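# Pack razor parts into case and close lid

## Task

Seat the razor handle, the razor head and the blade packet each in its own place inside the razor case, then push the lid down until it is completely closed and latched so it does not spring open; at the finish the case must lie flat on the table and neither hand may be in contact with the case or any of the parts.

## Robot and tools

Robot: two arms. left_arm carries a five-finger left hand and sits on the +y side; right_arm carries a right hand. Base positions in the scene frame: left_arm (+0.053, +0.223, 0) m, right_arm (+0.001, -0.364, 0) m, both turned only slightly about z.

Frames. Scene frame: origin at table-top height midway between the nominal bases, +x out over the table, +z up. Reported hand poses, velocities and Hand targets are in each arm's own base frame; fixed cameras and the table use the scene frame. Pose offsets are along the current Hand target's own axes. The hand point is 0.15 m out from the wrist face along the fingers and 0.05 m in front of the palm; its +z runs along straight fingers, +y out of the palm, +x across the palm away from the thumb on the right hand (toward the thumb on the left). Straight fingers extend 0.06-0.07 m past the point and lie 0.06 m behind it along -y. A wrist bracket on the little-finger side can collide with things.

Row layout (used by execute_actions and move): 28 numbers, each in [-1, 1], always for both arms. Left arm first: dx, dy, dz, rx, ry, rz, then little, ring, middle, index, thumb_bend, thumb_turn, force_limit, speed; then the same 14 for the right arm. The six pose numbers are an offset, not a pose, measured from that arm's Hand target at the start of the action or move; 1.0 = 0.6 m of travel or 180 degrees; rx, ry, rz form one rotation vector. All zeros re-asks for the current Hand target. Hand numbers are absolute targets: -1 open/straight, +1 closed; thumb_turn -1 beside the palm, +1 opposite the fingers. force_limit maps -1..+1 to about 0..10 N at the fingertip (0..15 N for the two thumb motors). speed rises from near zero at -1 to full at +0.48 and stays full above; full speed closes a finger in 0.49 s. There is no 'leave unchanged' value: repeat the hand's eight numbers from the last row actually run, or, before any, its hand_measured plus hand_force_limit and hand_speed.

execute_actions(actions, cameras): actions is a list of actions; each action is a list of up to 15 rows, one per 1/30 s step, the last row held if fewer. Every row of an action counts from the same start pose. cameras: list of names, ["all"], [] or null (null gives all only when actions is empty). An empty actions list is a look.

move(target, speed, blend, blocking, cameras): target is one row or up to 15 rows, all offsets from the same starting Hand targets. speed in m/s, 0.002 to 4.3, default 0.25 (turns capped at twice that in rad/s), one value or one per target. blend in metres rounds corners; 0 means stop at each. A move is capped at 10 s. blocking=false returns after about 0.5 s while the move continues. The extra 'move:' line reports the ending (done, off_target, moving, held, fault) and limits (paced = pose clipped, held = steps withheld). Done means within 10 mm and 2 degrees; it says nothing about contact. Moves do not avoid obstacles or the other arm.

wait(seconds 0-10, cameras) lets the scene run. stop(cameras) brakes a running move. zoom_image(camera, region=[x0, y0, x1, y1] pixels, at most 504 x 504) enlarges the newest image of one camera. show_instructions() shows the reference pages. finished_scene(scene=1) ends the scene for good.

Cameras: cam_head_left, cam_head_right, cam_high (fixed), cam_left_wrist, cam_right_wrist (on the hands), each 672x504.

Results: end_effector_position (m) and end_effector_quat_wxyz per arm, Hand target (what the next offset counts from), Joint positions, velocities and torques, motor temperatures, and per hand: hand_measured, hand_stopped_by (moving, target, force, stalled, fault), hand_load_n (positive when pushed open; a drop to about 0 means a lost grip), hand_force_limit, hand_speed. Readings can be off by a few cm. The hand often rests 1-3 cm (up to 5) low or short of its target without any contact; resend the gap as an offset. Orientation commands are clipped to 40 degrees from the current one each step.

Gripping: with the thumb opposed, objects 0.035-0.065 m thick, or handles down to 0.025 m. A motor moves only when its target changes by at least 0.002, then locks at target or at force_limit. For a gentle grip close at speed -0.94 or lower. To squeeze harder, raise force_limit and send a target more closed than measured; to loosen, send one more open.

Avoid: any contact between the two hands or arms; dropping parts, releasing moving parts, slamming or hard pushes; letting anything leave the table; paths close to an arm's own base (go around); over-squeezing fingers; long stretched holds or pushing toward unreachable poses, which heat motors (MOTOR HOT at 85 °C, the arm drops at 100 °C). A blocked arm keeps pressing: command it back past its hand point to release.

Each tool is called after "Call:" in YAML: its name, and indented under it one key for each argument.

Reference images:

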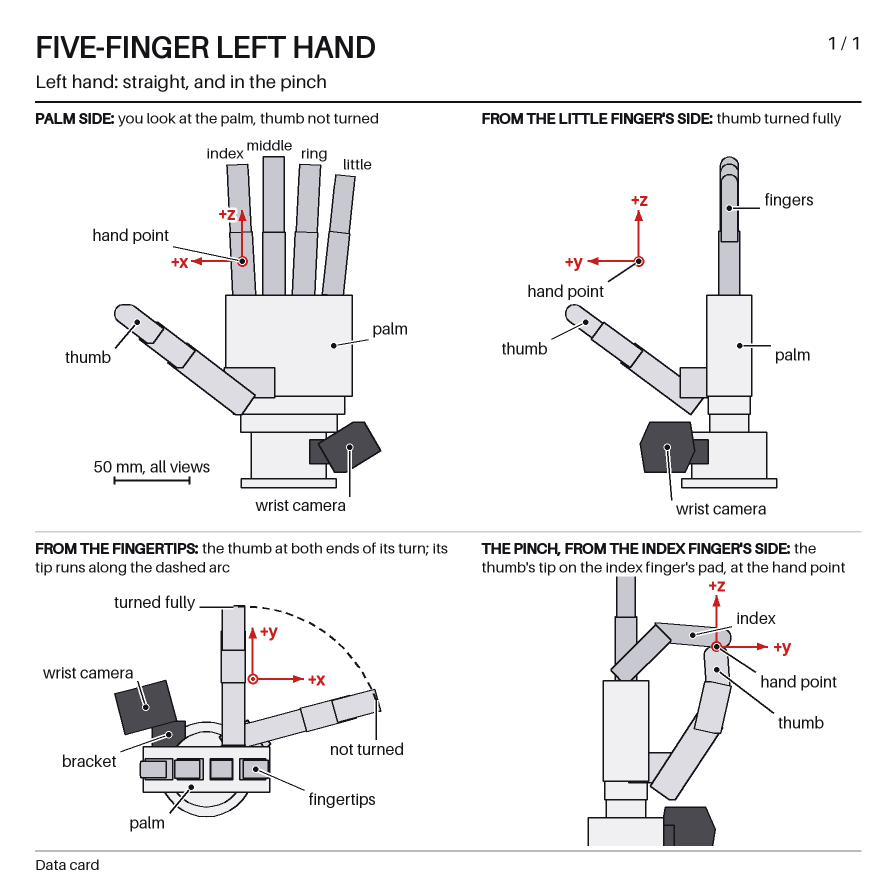

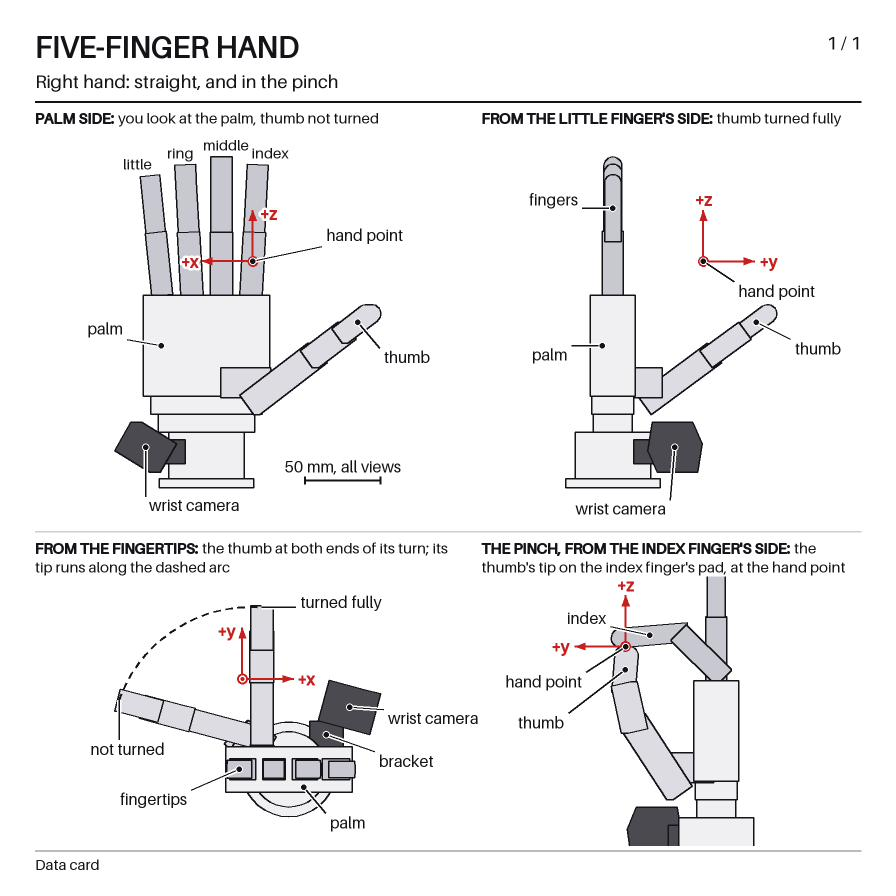

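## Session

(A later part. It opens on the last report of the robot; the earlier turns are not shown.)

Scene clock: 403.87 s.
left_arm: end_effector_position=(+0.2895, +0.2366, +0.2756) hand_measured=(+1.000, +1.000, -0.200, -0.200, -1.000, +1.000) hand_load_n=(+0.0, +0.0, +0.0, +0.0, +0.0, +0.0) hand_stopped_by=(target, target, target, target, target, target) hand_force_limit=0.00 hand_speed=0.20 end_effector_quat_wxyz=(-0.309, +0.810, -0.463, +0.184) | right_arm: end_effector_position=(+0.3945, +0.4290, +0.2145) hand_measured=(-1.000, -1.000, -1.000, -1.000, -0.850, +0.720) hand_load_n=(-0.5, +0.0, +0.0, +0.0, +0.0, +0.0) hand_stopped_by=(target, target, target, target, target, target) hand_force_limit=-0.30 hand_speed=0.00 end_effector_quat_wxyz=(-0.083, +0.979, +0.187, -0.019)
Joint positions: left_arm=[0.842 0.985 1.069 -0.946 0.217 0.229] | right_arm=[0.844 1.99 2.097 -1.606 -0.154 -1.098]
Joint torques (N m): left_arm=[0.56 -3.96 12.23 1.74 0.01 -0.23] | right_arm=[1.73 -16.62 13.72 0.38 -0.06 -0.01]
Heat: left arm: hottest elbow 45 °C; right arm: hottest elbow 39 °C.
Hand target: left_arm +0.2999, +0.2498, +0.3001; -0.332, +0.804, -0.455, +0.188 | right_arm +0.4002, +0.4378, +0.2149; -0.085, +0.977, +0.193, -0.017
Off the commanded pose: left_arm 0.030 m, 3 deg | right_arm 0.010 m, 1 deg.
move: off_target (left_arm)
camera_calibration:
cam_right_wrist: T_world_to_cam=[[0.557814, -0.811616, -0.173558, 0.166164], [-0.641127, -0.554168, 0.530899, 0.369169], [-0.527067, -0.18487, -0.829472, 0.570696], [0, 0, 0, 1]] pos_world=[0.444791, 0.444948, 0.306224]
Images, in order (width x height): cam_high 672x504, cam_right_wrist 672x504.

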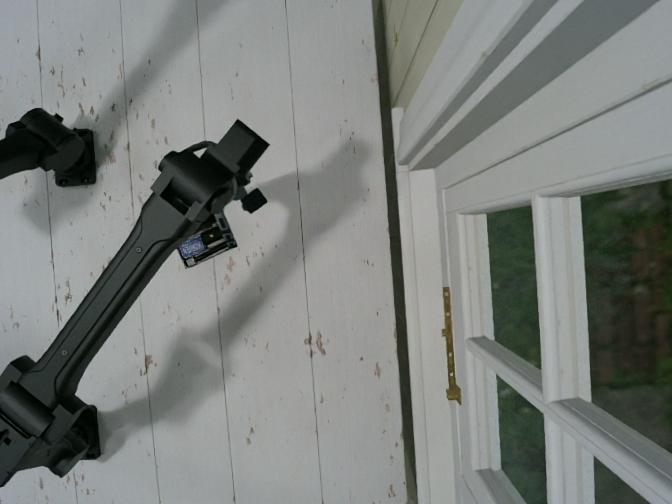

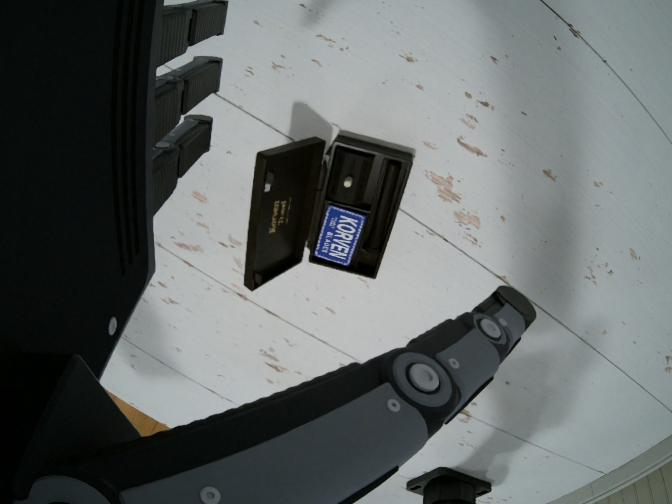

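Call:
move:
  target: [0,0,0,0,0,0,1,1,-0.2,-0.2,-1,1,0,0.2,-0.0563,0.0112,0.0825,0,0,0,-1,-1,-1,-1,-0.85,0.72,-0.3,0]
  speed: 0.15
  cameras: ["cam_right_wrist"]

Call:
zoom_image:
  camera: "cam_right_wrist"
  region: [290, 170, 420, 300]

Scene clock: 407.13 s.
left_arm: end_effector_position=(+0.2895, +0.2366, +0.2756) hand_measured=(+1.000, +1.000, -0.200, -0.200, -1.000, +1.000) hand_load_n=(+0.0, +0.5, +0.0, +0.0, +0.0, +0.0) hand_stopped_by=(target, target, target, target, target, target) hand_force_limit=0.00 hand_speed=0.20 end_effector_quat_wxyz=(-0.309, +0.810, -0.463, +0.184) | right_arm: end_effector_position=(+0.3699, +0.4235, +0.1629) hand_measured=(-1.000, -1.000, -1.000, -1.000, -0.850, +0.720) hand_load_n=(+0.0, +0.0, +0.0, +0.0, +0.0, +0.0) hand_stopped_by=(target, target, target, target, target, target) hand_force_limit=-0.30 hand_speed=0.00 end_effector_quat_wxyz=(-0.081, +0.977, +0.194, -0.022)
Joint positions: left_arm=[0.842 0.985 1.069 -0.946 0.217 0.229] | right_arm=[0.869 1.929 1.867 -1.443 -0.154 -1.089]
Joint torques (N m): left_arm=[0.56 -3.96 12.23 1.73 0.01 -0.23] | right_arm=[2.67 -19.96 9.54 1.31 0.03 0.08]
Heat: left arm: hottest elbow 45 °C; right arm: hottest elbow 38 °C.
Hand target: left_arm +0.2999, +0.2498, +0.3001; -0.332, +0.804, -0.455, +0.188 | right_arm +0.3683, +0.4266, +0.1650; -0.085, +0.977, +0.193, -0.017
Off the commanded pose: left_arm 0.030 m, 3 deg | right_arm 0.004 m, 1 deg.
move: off_target (left_arm)
camera_calibration:
cam_right_wrist: T_world_to_cam=[[0.569857, -0.803468, -0.172342, 0.158343], [-0.62928, -0.561558, 0.53727, 0.375366], [-0.528459, -0.197715, -0.825615, 0.519288], [0, 0, 0, 1]] pos_world=[0.420401, 0.440685, 0.254348]
Images, in order (width x height): cam_right_wrist 672x504.

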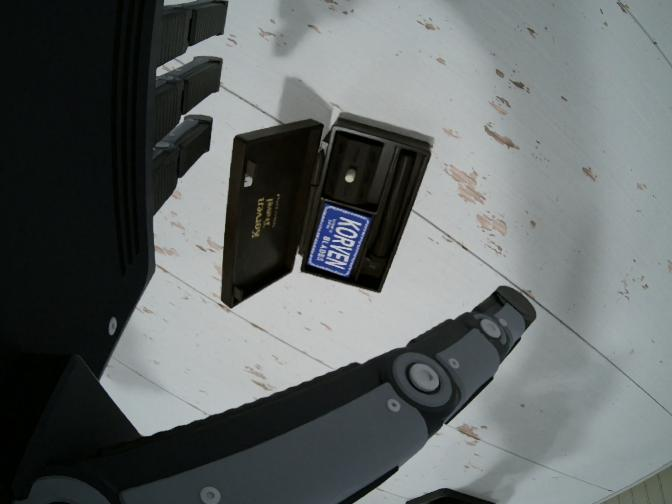

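Scaled by 3.877 from the camera's 672x504 image, which has a finer 960x720 frame.

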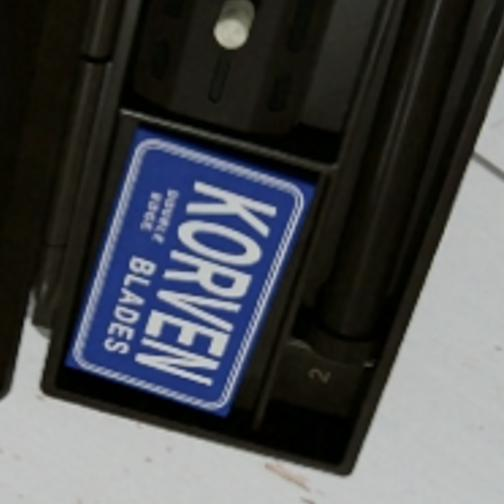

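Call:
move:
  target:
    - [0,0,0,0,0,0,1,1,-0.2,-0.2,-1,1,0,0.2,0,-0.0145,-0.0821,0,0,0,-1,-1,-1,-1,-0.85,0.72,-0.3,0]
    - [0,0,0,0,0,0,1,1,-0.2,-0.2,-1,1,0,0.2,-0.1463,-0.041,-0.0773,0,0,0,-1,-1,-1,-1,-0.85,0.72,-0.3,0]
  speed: [0.2,0.25]
  blend: [0.02,0]
  cameras: ["cam_right_wrist"]

Scene clock: 409.73 s.
left_arm: end_effector_position=(+0.2895, +0.2366, +0.2756) hand_measured=(+1.000, +1.000, -0.200, -0.200, -1.000, +1.000) hand_load_n=(+0.0, +0.0, +0.0, +0.0, +0.0, +0.0) hand_stopped_by=(target, target, target, target, target, target) hand_force_limit=0.00 hand_speed=0.20 end_effector_quat_wxyz=(-0.309, +0.810, -0.463, +0.184) | right_arm: end_effector_position=(+0.2787, +0.4073, +0.2176) hand_measured=(-1.000, -1.000, -1.000, -1.000, -0.850, +0.720) hand_load_n=(+0.0, +0.0, +0.0, +0.0, +0.0, +0.0) hand_stopped_by=(target, target, target, target, target, target) hand_force_limit=-0.30 hand_speed=0.00 end_effector_quat_wxyz=(-0.084, +0.976, +0.199, -0.020)
Joint positions: left_arm=[0.842 0.985 1.069 -0.946 0.217 0.229] | right_arm=[0.981 1.721 1.716 -1.475 -0.147 -0.986]
Joint torques (N m): left_arm=[0.5 -3.96 12.25 1.73 0.01 -0.23] | right_arm=[2.32 -15.15 9.54 1.48 0.09 0.17]
Heat: left arm: hottest elbow 45 °C; right arm: hottest elbow 38 °C.
Hand target: left_arm +0.2999, +0.2498, +0.3001; -0.332, +0.804, -0.455, +0.188 | right_arm +0.2810, +0.4083, +0.2149; -0.085, +0.977, +0.193, -0.017
Off the commanded pose: left_arm 0.030 m, 3 deg | right_arm 0.004 m, 1 deg.
move: off_target (left_arm)
camera_calibration:
cam_right_wrist: T_world_to_cam=[[0.577786, -0.797161, -0.175209, 0.202545], [-0.626803, -0.570867, 0.53031, 0.284181], [-0.522764, -0.196584, -0.829502, 0.511798], [0, 0, 0, 1]] pos_world=[0.328647, 0.424302, 0.309321]
Images, in order (width x height): cam_right_wrist 672x504.

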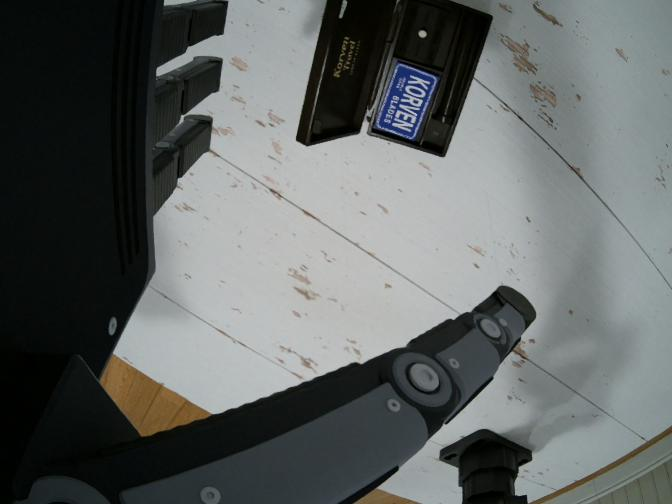

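Call:
move:
  target:
    - [0,0,0,0,0,0,1,1,-0.2,-0.2,-1,1,0,0.2,-0.013,0.0033,-0.0007,0,0,0,-1,-1,-1,-1,-0.85,0.72,-0.3,0]
    - [0,0,0,0,0,0,1,1,-0.2,-0.2,-1,1,0,0.2,-0.013,0.028,0.1388,0,0,0,-1,-1,-1,-1,-0.85,0.72,-0.3,0]
  speed: [0.15,0.15]
  blend: [0.005,0]
  cameras: ["cam_right_wrist", "cam_head_left", "cam_head_right"]

Scene clock: 412.90 s.
left_arm: end_effector_position=(+0.2895, +0.2366, +0.2756) hand_measured=(+1.000, +1.000, -0.200, -0.200, -1.000, +1.000) hand_load_n=(-0.5, +0.0, +0.0, +0.0, +0.0, +0.0) hand_stopped_by=(target, target, target, target, target, target) hand_force_limit=0.00 hand_speed=0.20 end_effector_quat_wxyz=(-0.309, +0.810, -0.463, +0.184) | right_arm: end_effector_position=(+0.2743, +0.4012, +0.1399) hand_measured=(-1.000, -1.000, -1.000, -1.000, -0.850, +0.720) hand_load_n=(+0.0, +0.0, +0.0, -0.5, +0.0, +0.0) hand_stopped_by=(target, target, target, target, target, target) hand_force_limit=-0.30 hand_speed=0.00 end_effector_quat_wxyz=(-0.089, +0.976, +0.197, -0.014)
Joint positions: left_arm=[0.842 0.985 1.069 -0.946 0.217 0.229] | right_arm=[0.981 1.713 1.501 -1.253 -0.147 -0.98]
Joint torques (N m): left_arm=[0.56 -3.96 12.23 1.74 0.01 -0.23] | right_arm=[2.96 -13.57 9.39 1.68 0.09 0.12]
Heat: left arm: hottest elbow 45 °C; right arm: hottest elbow 38 °C.
Hand target: left_arm +0.2999, +0.2498, +0.3001; -0.332, +0.804, -0.455, +0.188 | right_arm +0.2745, +0.4033, +0.1300; -0.085, +0.977, +0.193, -0.017
Off the commanded pose: left_arm 0.030 m, 3 deg | right_arm 0.010 m, 1 deg.
move: off_target (left_arm); blend cut to 0.004 m at target 1
camera_calibration:
cam_right_wrist: T_world_to_cam=[[0.574767, -0.798073, -0.180895, 0.188659], [-0.634204, -0.574127, 0.517846, 0.324218], [-0.517135, -0.182916, -0.83613, 0.43778], [0, 0, 0, 1]] pos_world=[0.323576, 0.416783, 0.232274]
Images, in order (width x height): cam_head_left 672x504, cam_head_right 672x504, cam_right_wrist 672x504.

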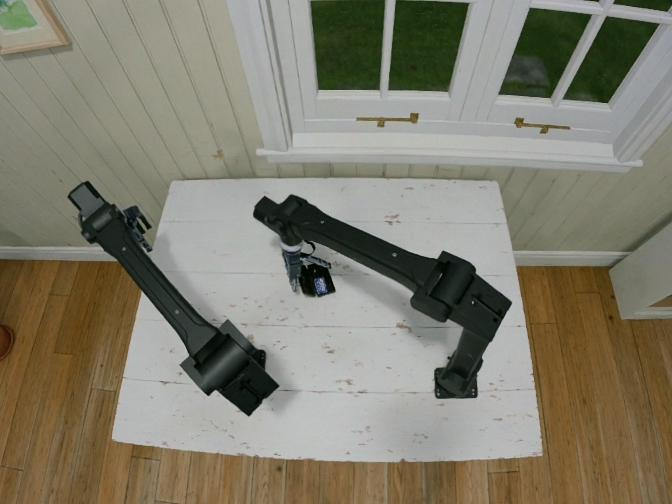

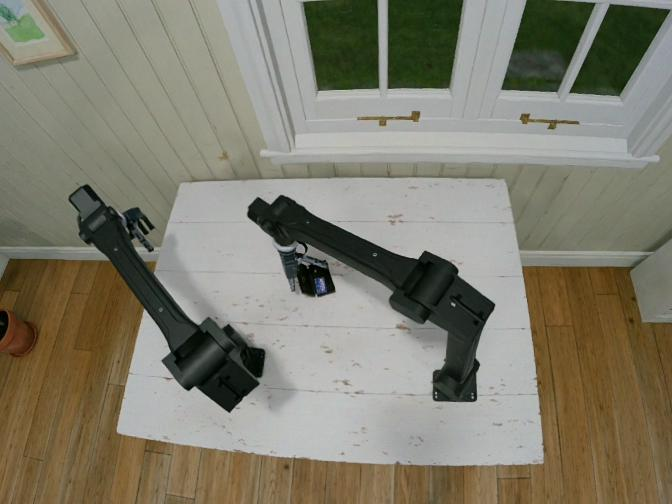

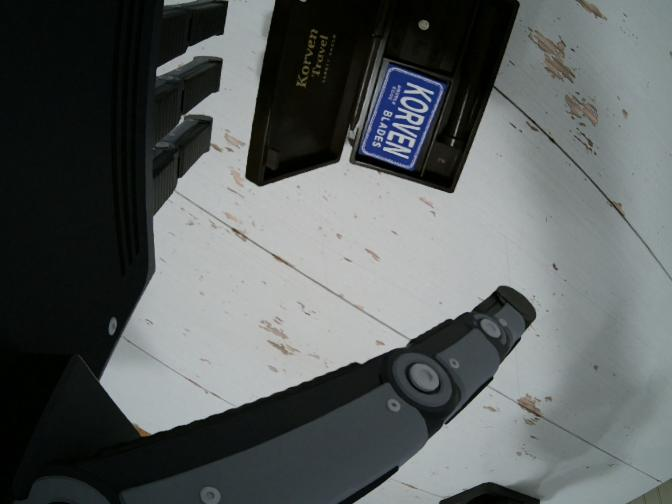

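Call:
move:
  target: [0,0,0,0,0,0,1,1,-0.2,-0.2,-1,1,0,0.2,0,0.0104,0.0591,0,0,0,-1,-1,-1,-1,-0.85,0.72,-0.3,0]
  speed: 0.1
  cameras: ["cam_right_wrist"]

Scene clock: 414.27 s.
left_arm: end_effector_position=(+0.2895, +0.2366, +0.2756) hand_measured=(+1.000, +1.000, -0.200, -0.200, -1.000, +1.000) hand_load_n=(+0.0, +0.0, +0.0, +0.0, +0.0, +0.0) hand_stopped_by=(target, target, target, target, target, target) hand_force_limit=0.00 hand_speed=0.20 end_effector_quat_wxyz=(-0.309, +0.810, -0.463, +0.184) | right_arm: end_effector_position=(+0.2744, +0.4013, +0.1046) hand_measured=(-1.000, -1.000, -1.000, -1.000, -0.850, +0.720) hand_load_n=(+0.0, +0.0, +0.0, +0.0, +0.0, +0.0) hand_stopped_by=(target, target, target, target, target, target) hand_force_limit=-0.30 hand_speed=0.00 end_effector_quat_wxyz=(-0.089, +0.976, +0.197, -0.014)
Joint positions: left_arm=[0.842 0.985 1.069 -0.946 0.217 0.229] | right_arm=[0.981 1.736 1.436 -1.164 -0.146 -0.98]
Joint torques (N m): left_arm=[0.56 -3.96 12.25 1.74 0.01 -0.23] | right_arm=[2.32 -14.51 9.37 1.33 0.13 0.12]
Heat: left arm: hottest elbow 45 °C; right arm: hottest elbow 38 °C.
Hand target: left_arm +0.2999, +0.2498, +0.3001; -0.332, +0.804, -0.455, +0.188 | right_arm +0.2746, +0.4033, +0.0940; -0.085, +0.977, +0.193, -0.017
Off the commanded pose: left_arm 0.030 m, 3 deg | right_arm 0.011 m, 1 deg.
move: off_target (left_arm, right_arm)
camera_calibration:
cam_right_wrist: T_world_to_cam=[[0.574868, -0.797985, -0.180963, 0.182315], [-0.634749, -0.574469, 0.516797, 0.343037], [-0.516354, -0.182224, -0.836764, 0.40795], [0, 0, 0, 1]] pos_world=[0.323581, 0.416887, 0.19707]
Images, in order (width x height): cam_right_wrist 672x504.

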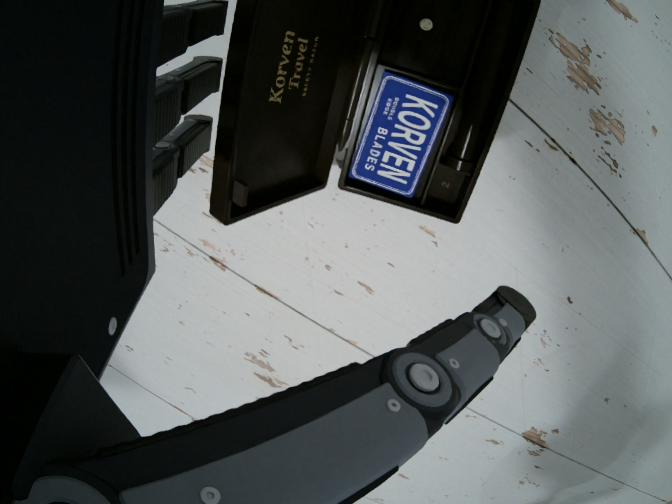

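Call:
move:
  target: [0,0,0,0,0,0,1,1,-0.2,-0.2,-1,1,0,0.2,0,0.0657,-0.0115,0,0,0,-1,-1,-1,-1,-0.85,0.72,-0.3,0]
  speed: 0.07
  cameras: ["cam_right_wrist"]

Scene clock: 416.40 s.
left_arm: end_effector_position=(+0.2895, +0.2366, +0.2756) hand_measured=(+1.000, +1.000, -0.200, -0.200, -1.000, +1.000) hand_load_n=(+0.0, +0.0, +0.0, +0.0, +0.0, +0.0) hand_stopped_by=(target, target, target, target, target, target) hand_force_limit=0.00 hand_speed=0.20 end_effector_quat_wxyz=(-0.309, +0.810, -0.463, +0.184) | right_arm: end_effector_position=(+0.2859, +0.3671, +0.0914) hand_measured=(-1.000, -1.000, -1.000, -1.000, -0.850, +0.720) hand_load_n=(+0.0, +0.0, +0.0, +0.0, +0.0, +0.0) hand_stopped_by=(target, target, target, target, target, target) hand_force_limit=-0.30 hand_speed=0.00 end_effector_quat_wxyz=(-0.079, +0.978, +0.191, -0.024)
Joint positions: left_arm=[0.842 0.985 1.069 -0.946 0.217 0.229] | right_arm=[0.924 1.717 1.372 -1.155 -0.149 -1.027]
Joint torques (N m): left_arm=[0.56 -3.96 12.25 1.73 0.01 -0.23] | right_arm=[1.96 -16.62 8.76 1.47 -0.06 -0.06]
Heat: left arm: hottest elbow 45 °C; right arm: hottest elbow 38 °C.
Hand target: left_arm +0.2999, +0.2498, +0.3001; -0.332, +0.804, -0.455, +0.188 | right_arm +0.2897, +0.3663, +0.0940; -0.085, +0.977, +0.193, -0.017
Off the commanded pose: left_arm 0.030 m, 3 deg | right_arm 0.005 m, 1 deg.
move: off_target (left_arm)
camera_calibration:
cam_right_wrist: T_world_to_cam=[[0.563733, -0.808299, -0.169873, 0.151935], [-0.631961, -0.554532, 0.541405, 0.327188], [-0.531818, -0.197855, -0.823422, 0.405499], [0, 0, 0, 1]] pos_world=[0.336771, 0.384476, 0.182565]
Images, in order (width x height): cam_right_wrist 672x504.

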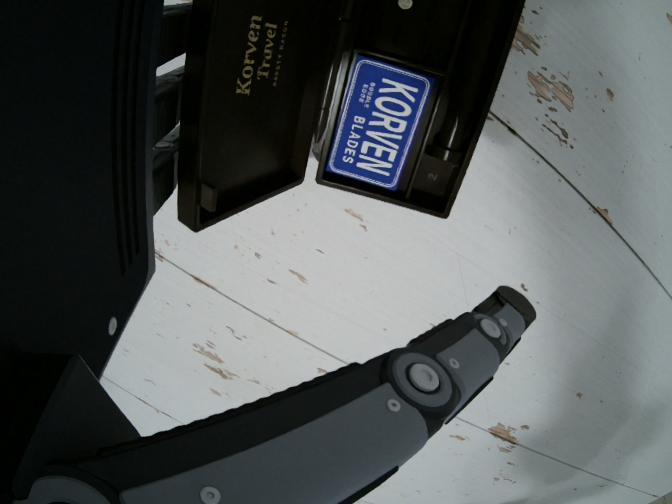

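Call:
move:
  target:
    - [0,0,0,0,0,0,1,1,-0.2,-0.2,-1,1,0,0.2,0,-0.0411,0.0072,0,0,0,-1,-1,-1,-1,-0.85,0.72,-0.3,0]
    - [0,0,0,0,0,0,1,1,-0.2,-0.2,-1,1,0,0.2,0,-0.0758,-0.1898,0,0,0,-1,-1,-1,-1,-0.85,0.72,-0.3,0]
  speed: [0.1,0.2]
  blend: [0.01,0]
  cameras: ["cam_right_wrist", "cam_high"]

Scene clock: 426.03 s.
left_arm: end_effector_position=(+0.2895, +0.2366, +0.2756) hand_measured=(+1.000, +1.000, -0.200, -0.200, -1.000, +1.000) hand_load_n=(+0.0, +0.0, +0.0, +0.0, +0.0, +0.0) hand_stopped_by=(target, target, target, target, target, target) hand_force_limit=0.00 hand_speed=0.20 end_effector_quat_wxyz=(-0.309, +0.810, -0.463, +0.184) | right_arm: end_effector_position=(+0.2760, +0.3799, +0.2020) hand_measured=(-1.000, -1.000, -1.000, -1.000, -0.850, +0.720) hand_load_n=(+0.0, +0.0, +0.0, +0.0, +0.0, +0.0) hand_stopped_by=(target, target, target, target, target, target) hand_force_limit=-0.30 hand_speed=0.00 end_effector_quat_wxyz=(-0.078, +0.977, +0.194, -0.026)
Joint positions: left_arm=[0.842 0.985 1.069 -0.946 0.217 0.229] | right_arm=[0.954 1.671 1.608 -1.437 -0.149 -1.004]
Joint torques (N m): left_arm=[0.56 -3.96 12.23 1.74 0.01 -0.23] | right_arm=[2.14 -13.74 14 0.59 0.07 0.13]
Heat: left arm: hottest elbow 45 °C; right arm: hottest elbow 37 °C.
Hand target: left_arm +0.2999, +0.2498, +0.3001; -0.332, +0.804, -0.455, +0.188 | right_arm +0.2802, +0.3896, +0.2140; -0.085, +0.977, +0.193, -0.017
Off the commanded pose: left_arm 0.030 m, 3 deg | right_arm 0.016 m, 1 deg.
move: off_target (left_arm, right_arm)
camera_calibration:
cam_right_wrist: T_world_to_cam=[[0.569622, -0.804046, -0.170414, 0.183485], [-0.625893, -0.558735, 0.544126, 0.267473], [-0.532718, -0.203285, -0.821515, 0.495725], [0, 0, 0, 1]] pos_world=[0.326974, 0.39775, 0.292975]
Images, in order (width x height): cam_high 672x504, cam_right_wrist 672x504.

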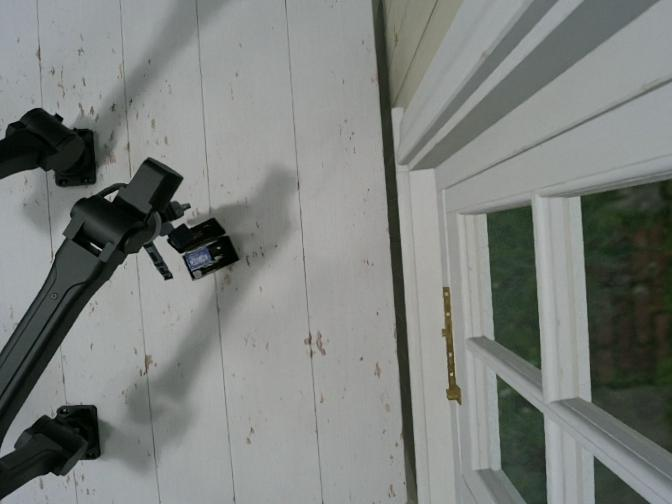

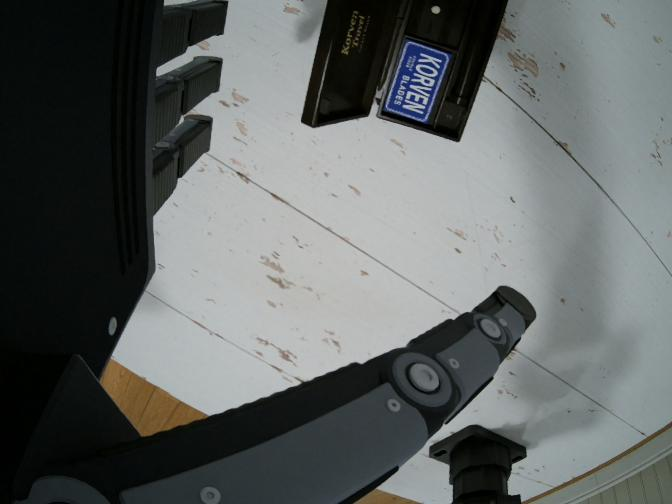

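Call:
zoom_image:
  camera: "cam_high"
  region: [150, 200, 260, 290]

Call:
zoom_image:
  camera: "cam_right_wrist"
  region: [290, 0, 510, 150]

Scaled by 4.582 from the camera's 672x504 image, which has a finer 960x720 frame.

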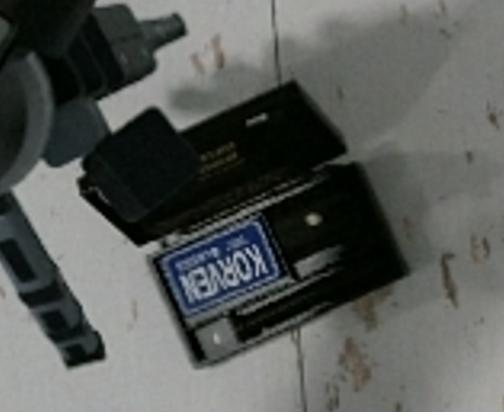

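Scaled by 2.291 from the camera's 672x504 image, which has a finer 960x720 frame.

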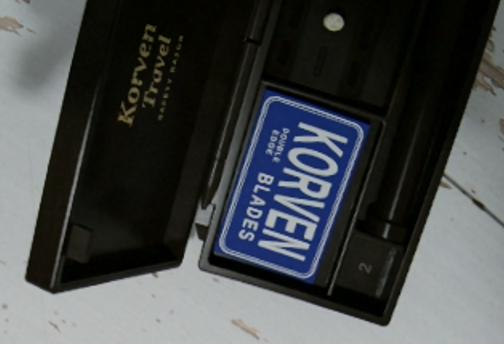

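Call:
move:
  target: [0,0,0,0,0,0,1,1,-0.2,-0.2,-1,1,0,0.2,-0.0172,0.3187,0.0353,0.1923,0.0583,0.1118,-1,-1,-1,-1,-1,-1,-0.3,0.2]
  speed: 0.2
  cameras: ["cam_right_wrist", "cam_high"]

Scene clock: 431.07 s.
left_arm: end_effector_position=(+0.2895, +0.2366, +0.2756) hand_measured=(+1.000, +1.000, -0.200, -0.200, -1.000, +1.000) hand_load_n=(+0.0, +0.5, +0.0, +0.5, +0.0, +0.0) hand_stopped_by=(target, target, target, target, target, target) hand_force_limit=0.00 hand_speed=0.20 end_effector_quat_wxyz=(-0.309, +0.810, -0.463, +0.184) | right_arm: end_effector_position=(+0.3377, +0.2163, +0.1585) hand_measured=(-1.000, -1.000, -1.000, -1.000, -1.000, -1.000) hand_load_n=(+0.0, +0.0, +0.0, +0.0, +0.0, +0.0) hand_stopped_by=(target, target, target, target, target, target) hand_force_limit=-0.30 hand_speed=0.20 end_effector_quat_wxyz=(-0.379, +0.925, -0.006, -0.010)
Joint positions: left_arm=[0.842 0.985 1.069 -0.946 0.217 0.229] | right_arm=[0.319 1.348 1.069 -1.009 -0.736 -1.13]
Joint torques (N m): left_arm=[0.5 -3.96 12.25 1.74 0.01 -0.23] | right_arm=[1.9 -10.4 9.54 1.78 -0.64 -0.01]
Heat: left arm: hottest elbow 45 °C; right arm: hottest elbow 37 °C.
Hand target: left_arm +0.2999, +0.2498, +0.3001; -0.332, +0.804, -0.455, +0.188 | right_arm +0.3407, +0.2148, +0.1601; -0.383, +0.924, +0.000, +0.000
Off the commanded pose: left_arm 0.030 m, 3 deg | right_arm 0.004 m, 1 deg.
move: off_target (left_arm)
camera_calibration:
cam_right_wrist: T_world_to_cam=[[0.202454, -0.689957, -0.694962, 0.19179], [-0.79761, -0.527916, 0.291758, 0.329619], [-0.568182, 0.495241, -0.657195, 0.294471], [0, 0, 0, 1]] pos_world=[0.391392, 0.160504, 0.230643]
Images, in order (width x height): cam_high 672x504, cam_right_wrist 672x504.

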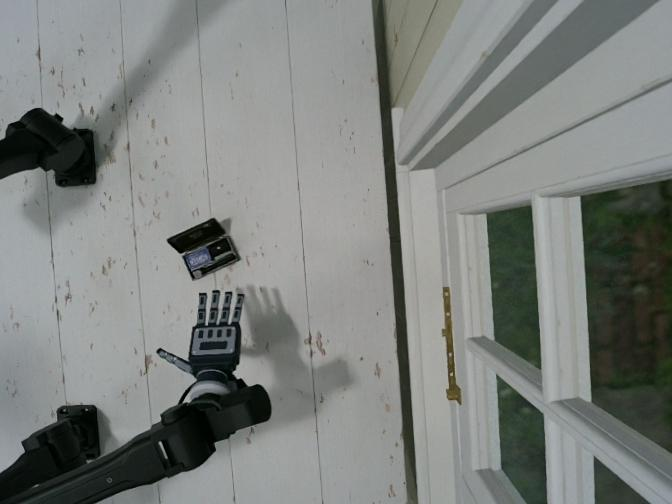

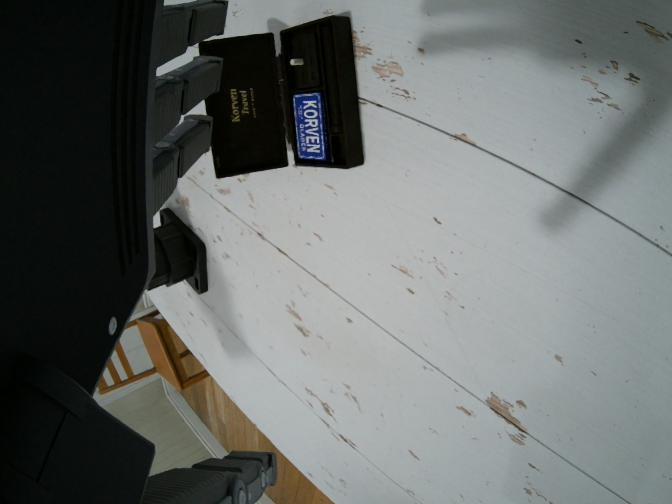

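Call:
zoom_image:
  camera: "cam_high"
  region: [150, 200, 250, 320]

Scaled by 4.200 from the camera's 672x504 image, which has a finer 960x720 frame.

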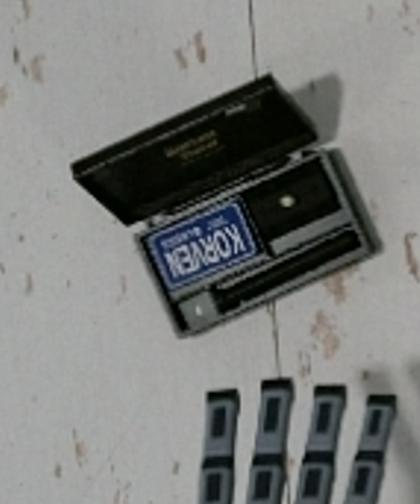

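Call:
move:
  target: [0,0,0,0,0,0,1,1,-0.2,-0.2,-1,1,0,0.2,0,0.1591,0.1591,0,0,0,-1,-1,-1,-1,-1,-1,-0.3,0.2]
  speed: 0.15
  cameras: ["cam_right_wrist"]

Scene clock: 433.20 s.
left_arm: end_effector_position=(+0.2895, +0.2366, +0.2756) hand_measured=(+1.000, +1.000, -0.200, -0.200, -1.000, +1.000) hand_load_n=(+0.0, +0.0, +0.0, +0.0, +0.0, +0.0) hand_stopped_by=(target, target, target, target, target, target) hand_force_limit=0.00 hand_speed=0.20 end_effector_quat_wxyz=(-0.309, +0.810, -0.463, +0.184) | right_arm: end_effector_position=(+0.3383, +0.2164, +0.0314) hand_measured=(-1.000, -1.000, -1.000, -1.000, -1.000, -1.000) hand_load_n=(+0.0, +0.0, +0.0, +0.0, +0.0, -0.5) hand_stopped_by=(target, target, target, target, target, target) hand_force_limit=-0.30 hand_speed=0.20 end_effector_quat_wxyz=(-0.383, +0.924, +0.001, +0.000)
Joint positions: left_arm=[0.842 0.985 1.069 -0.946 0.217 0.229] | right_arm=[0.319 1.499 0.849 -0.617 -0.737 -1.135]
Joint torques (N m): left_arm=[0.56 -3.96 12.23 1.74 0.01 -0.23] | right_arm=[2.14 -9.11 8.03 1.92 -0.52 -0.06]
Heat: left arm: hottest elbow 45 °C; right arm: hottest elbow 37 °C.
Hand target: left_arm +0.2999, +0.2498, +0.3001; -0.332, +0.804, -0.455, +0.188 | right_arm +0.3407, +0.2149, +0.0250; -0.383, +0.924, +0.000, +0.000
Off the commanded pose: left_arm 0.030 m, 3 deg | right_arm 0.007 m, 0 deg.
move: off_target (left_arm)
camera_calibration:
cam_right_wrist: T_world_to_cam=[[0.221361, -0.683946, -0.695138, 0.0958013], [-0.802414, -0.532835, 0.268734, 0.370645], [-0.554194, 0.498302, -0.666757, 0.206068], [0, 0, 0, 1]] pos_world=[0.390406, 0.160332, 0.104387]
Images, in order (width x height): cam_right_wrist 672x504.

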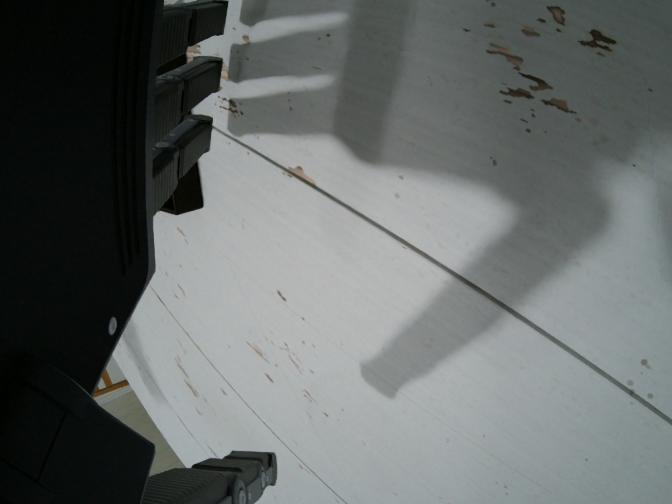

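Call:
move:
  target:
    - [0,0,0,0,0,0,1,1,-0.2,-0.2,-1,1,0,0.2,0,0.0094,0.0094,0,0,0,-1,-1,-1,-1,-1,-1,-0.3,0.2]
    - [0,0,0,0,0,0,1,1,-0.2,-0.2,-1,1,0,0.2,0,-0.0224,0.0413,0,0,0,-1,-1,-1,-1,-1,-1,-0.3,0.2]
  speed: [0.05,0.05]
  blend: [0.002,0]
  cameras: ["cam_right_wrist", "cam_high"]

Call:
zoom_image:
  camera: "cam_high"
  region: [150, 200, 250, 320]

Scene clock: 435.40 s.
left_arm: end_effector_position=(+0.2895, +0.2366, +0.2756) hand_measured=(+1.000, +1.000, -0.200, -0.200, -1.000, +1.000) hand_load_n=(+0.0, +0.0, +0.0, +0.0, +0.0, +0.0) hand_stopped_by=(target, target, target, target, target, target) hand_force_limit=0.00 hand_speed=0.20 end_effector_quat_wxyz=(-0.309, +0.810, -0.463, +0.184) | right_arm: end_effector_position=(+0.3394, +0.2376, +0.0235) hand_measured=(-1.000, -1.000, -1.000, -1.000, -1.000, -1.000) hand_load_n=(+0.0, +0.0, +0.0, +0.0, +0.0, -0.5) hand_stopped_by=(target, target, target, target, target, target) hand_force_limit=-0.30 hand_speed=0.20 end_effector_quat_wxyz=(-0.385, +0.923, +0.001, +0.003)
Joint positions: left_arm=[0.842 0.985 1.069 -0.946 0.217 0.229] | right_arm=[0.369 1.524 0.847 -0.538 -0.721 -1.068]
Joint torques (N m): left_arm=[0.56 -3.96 12.23 1.74 0.01 -0.23] | right_arm=[3.25 -8.64 8.53 2.21 -0.36 0.15]
Heat: left arm: hottest elbow 45 °C; right arm: hottest elbow 37 °C.
Hand target: left_arm +0.2999, +0.2498, +0.3001; -0.332, +0.804, -0.455, +0.188 | right_arm +0.3409, +0.2419, +0.0170; -0.383, +0.924, +0.000, +0.000
Off the commanded pose: left_arm 0.030 m, 3 deg | right_arm 0.008 m, 0 deg.
move: off_target (left_arm)
camera_calibration:
cam_right_wrist: T_world_to_cam=[[0.224227, -0.681688, -0.696436, 0.103095], [-0.805565, -0.531826, 0.261202, 0.385972], [-0.548441, 0.502456, -0.668394, 0.188053], [0, 0, 0, 1]] pos_world=[0.390945, 0.18106, 0.0966758]
Images, in order (width x height): cam_high 672x504, cam_right_wrist 672x504.

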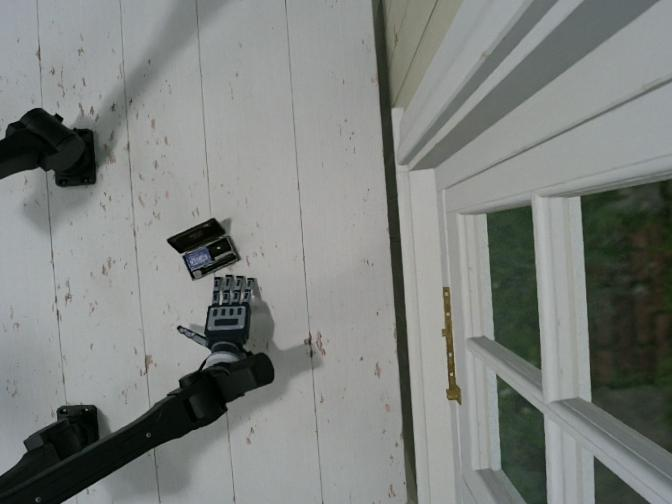

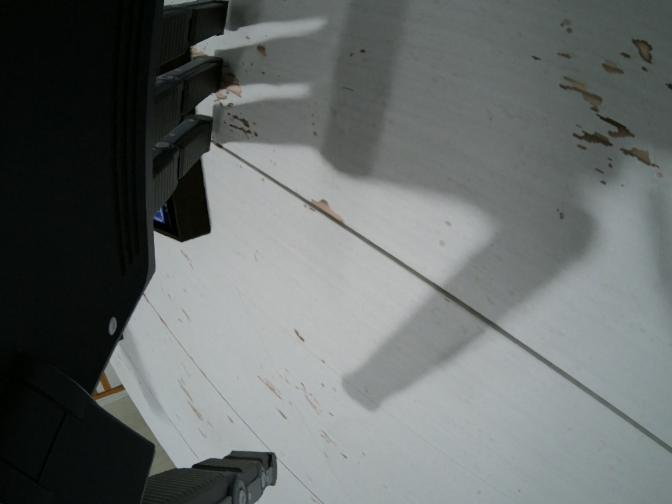

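Scaled by 4.200 from the camera's 672x504 image, which has a finer 960x720 frame.

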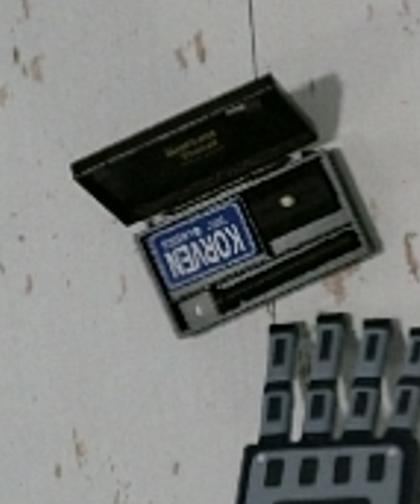

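Call:
move:
  target: [0,0,0,0,0,0,1,1,-0.2,-0.2,-1,1,0,0.2,0,-0.0118,0.0118,0,0,0,-1,-1,-1,-1,-1,-1,-0.3,0.2]
  speed: 0.04
  cameras: ["cam_high"]

Call:
zoom_image:
  camera: "cam_high"
  region: [150, 200, 250, 320]

Scene clock: 437.67 s.
left_arm: end_effector_position=(+0.2895, +0.2366, +0.2756) hand_measured=(+1.000, +1.000, -0.200, -0.200, -1.000, +1.000) hand_load_n=(+0.0, +0.0, +0.0, +0.0, +0.0, +0.0) hand_stopped_by=(target, target, target, target, target, target) hand_force_limit=0.00 hand_speed=0.20 end_effector_quat_wxyz=(-0.309, +0.810, -0.463, +0.184) | right_arm: end_effector_position=(+0.3386, +0.2452, +0.0234) hand_measured=(-1.000, -1.000, -1.000, -1.000, -1.000, -1.000) hand_load_n=(+0.0, +0.0, +0.0, +0.0, +0.0, +0.0) hand_stopped_by=(target, target, target, target, target, target) hand_force_limit=-0.30 hand_speed=0.20 end_effector_quat_wxyz=(-0.385, +0.923, -0.001, +0.004)
Joint positions: left_arm=[0.842 0.985 1.069 -0.946 0.217 0.229] | right_arm=[0.387 1.526 0.847 -0.518 -0.714 -1.04]
Joint torques (N m): left_arm=[0.5 -3.96 12.23 1.74 0.01 -0.23] | right_arm=[3.31 -7.18 9.22 1.96 -0.28 0.11]
Heat: left arm: hottest elbow 45 °C; right arm: hottest elbow 37 °C.
Hand target: left_arm +0.2999, +0.2498, +0.3001; -0.332, +0.804, -0.455, +0.188 | right_arm +0.3409, +0.2519, +0.0171; -0.383, +0.924, +0.000, +0.000
Off the commanded pose: left_arm 0.030 m, 3 deg | right_arm 0.010 m, 1 deg.
move: off_target (left_arm)
Images, in order (width x height): cam_high 672x504.

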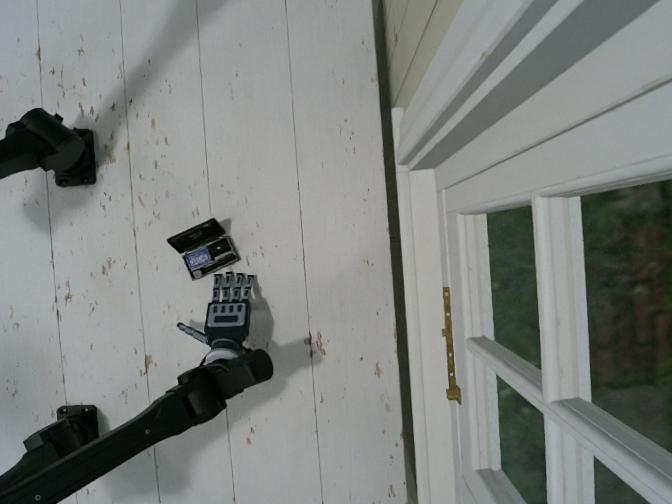

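Scaled by 4.200 from the camera's 672x504 image, which has a finer 960x720 frame.

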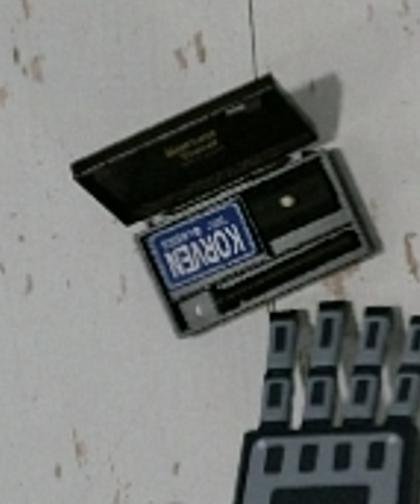

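Call:
move:
  target: [0,0,0,0,0,0,1,1,-0.2,-0.2,-1,1,0,0.2,0,-0.0083,0.0083,0,0,0,-1,-1,-1,-1,-1,-1,-0.3,0.2]
  speed: 0.04
  cameras: ["cam_high"]

Call:
zoom_image:
  camera: "cam_high"
  region: [150, 200, 250, 320]

Scene clock: 438.87 s.
left_arm: end_effector_position=(+0.2895, +0.2366, +0.2756) hand_measured=(+1.000, +1.000, -0.200, -0.200, -1.000, +1.000) hand_load_n=(+0.0, +0.0, +0.0, +0.0, +0.0, +0.0) hand_stopped_by=(target, target, target, target, target, target) hand_force_limit=0.00 hand_speed=0.20 end_effector_quat_wxyz=(-0.309, +0.810, -0.463, +0.184) | right_arm: end_effector_position=(+0.3377, +0.2506, +0.0233) hand_measured=(-1.000, -1.000, -1.000, -1.000, -1.000, -1.000) hand_load_n=(+0.0, +0.0, +0.0, +0.0, -0.5, -0.5) hand_stopped_by=(target, target, target, target, target, target) hand_force_limit=-0.30 hand_speed=0.20 end_effector_quat_wxyz=(-0.385, +0.923, -0.003, +0.004)
Joint positions: left_arm=[0.842 0.985 1.069 -0.946 0.217 0.229] | right_arm=[0.4 1.527 0.847 -0.503 -0.708 -1.02]
Joint torques (N m): left_arm=[0.56 -3.96 12.25 1.73 0.01 -0.23] | right_arm=[3.49 -7.77 9.61 1.8 -0.29 0.1]
Heat: left arm: hottest elbow 45 °C; right arm: hottest elbow 37 °C.
Hand target: left_arm +0.2999, +0.2498, +0.3001; -0.332, +0.804, -0.455, +0.188 | right_arm +0.3408, +0.2590, +0.0172; -0.383, +0.924, +0.000, +0.000
Off the commanded pose: left_arm 0.030 m, 3 deg | right_arm 0.011 m, 1 deg.
move: off_target (left_arm, right_arm)
Images, in order (width x height): cam_high 672x504.

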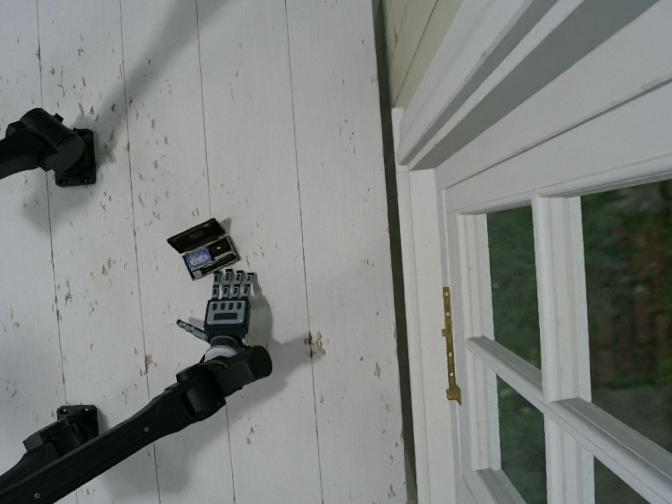

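Scaled by 4.200 from the camera's 672x504 image, which has a finer 960x720 frame.

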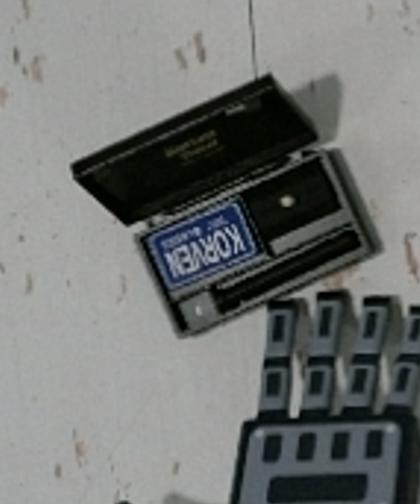

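Call:
move:
  target: [0.376,0.3958,-0.2302,-0.1406,0.2606,0.5021,-1,-1,-1,-1,-1,1,0,0.2,0,0,0,0,0,0,-1,-1,-1,-1,-1,-1,-0.3,0.2]
  speed: 0.2
  cameras: ["cam_left_wrist", "cam_high", "cam_head_left"]

Scene clock: 446.17 s.
left_arm: end_effector_position=(+0.1904, -0.0803, +0.2306) hand_measured=(-1.000, -1.000, -1.000, -1.000, -1.000, +1.000) hand_load_n=(+0.0, +0.0, +0.0, +0.0, +0.0, +0.0) hand_stopped_by=(target, target, target, target, target, target) hand_force_limit=0.00 hand_speed=0.20 end_effector_quat_wxyz=(+0.024, -0.178, +0.979, -0.092) | right_arm: end_effector_position=(+0.3377, +0.2507, +0.0233) hand_measured=(-1.000, -1.000, -1.000, -1.000, -1.000, -1.000) hand_load_n=(+0.0, +0.0, +0.0, -0.5, +0.0, +0.0) hand_stopped_by=(target, target, target, target, target, target) hand_force_limit=-0.30 hand_speed=0.20 end_effector_quat_wxyz=(-0.385, +0.923, -0.003, +0.004)
Joint positions: left_arm=[-0.384 0.934 1.015 -1.512 0.131 0.818] | right_arm=[0.4 1.527 0.847 -0.503 -0.708 -1.019]
Joint torques (N m): left_arm=[-0.21 -2.78 7.72 0.17 -0.03 -0.13] | right_arm=[3.55 -8 9.87 2.06 -0.21 0.16]
Heat: left arm: hottest elbow 45 °C; right arm: hottest elbow 37 °C.
Hand target: left_arm +0.1886, -0.0804, +0.2303; +0.016, -0.176, +0.980, -0.086 | right_arm +0.3408, +0.2590, +0.0172; -0.383, +0.924, +0.000, +0.000
Off the commanded pose: left_arm 0.002 m, 1 deg | right_arm 0.011 m, 1 deg.
move: off_target (right_arm)
camera_calibration:
cam_left_wrist: T_world_to_cam=[[0.134229, -0.9693, 0.20601, -0.157036], [-0.888822, -0.0258456, 0.457522, 0.0605109], [-0.438152, -0.244519, -0.865005, 0.376334], [0, 0, 0, 1]] pos_world=[0.239754, -0.0586302, 0.330197]
Images, in order (width x height): cam_head_left 672x504, cam_high 672x504, cam_left_wrist 672x504.

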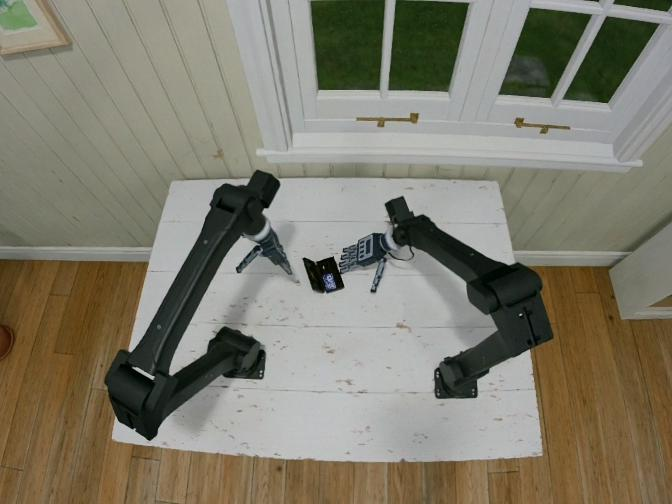

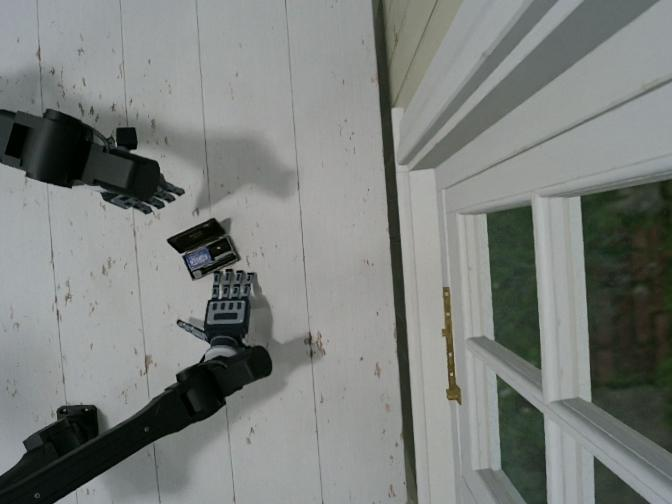

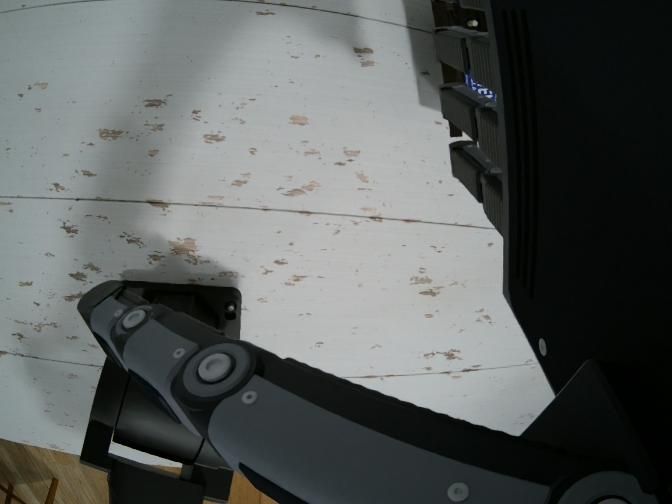

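Call:
zoom_image:
  camera: "cam_high"
  region: [90, 150, 270, 310]

Scaled by 2.800 from the camera's 672x504 image, which has a finer 960x720 frame.

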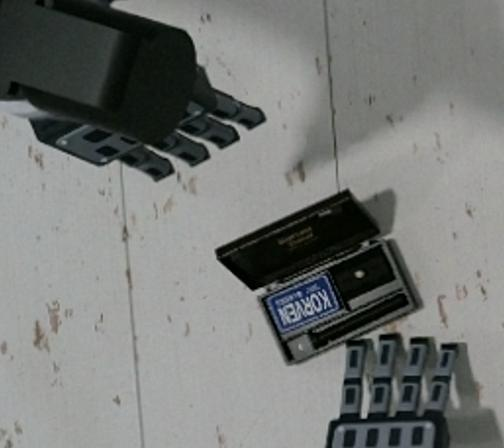

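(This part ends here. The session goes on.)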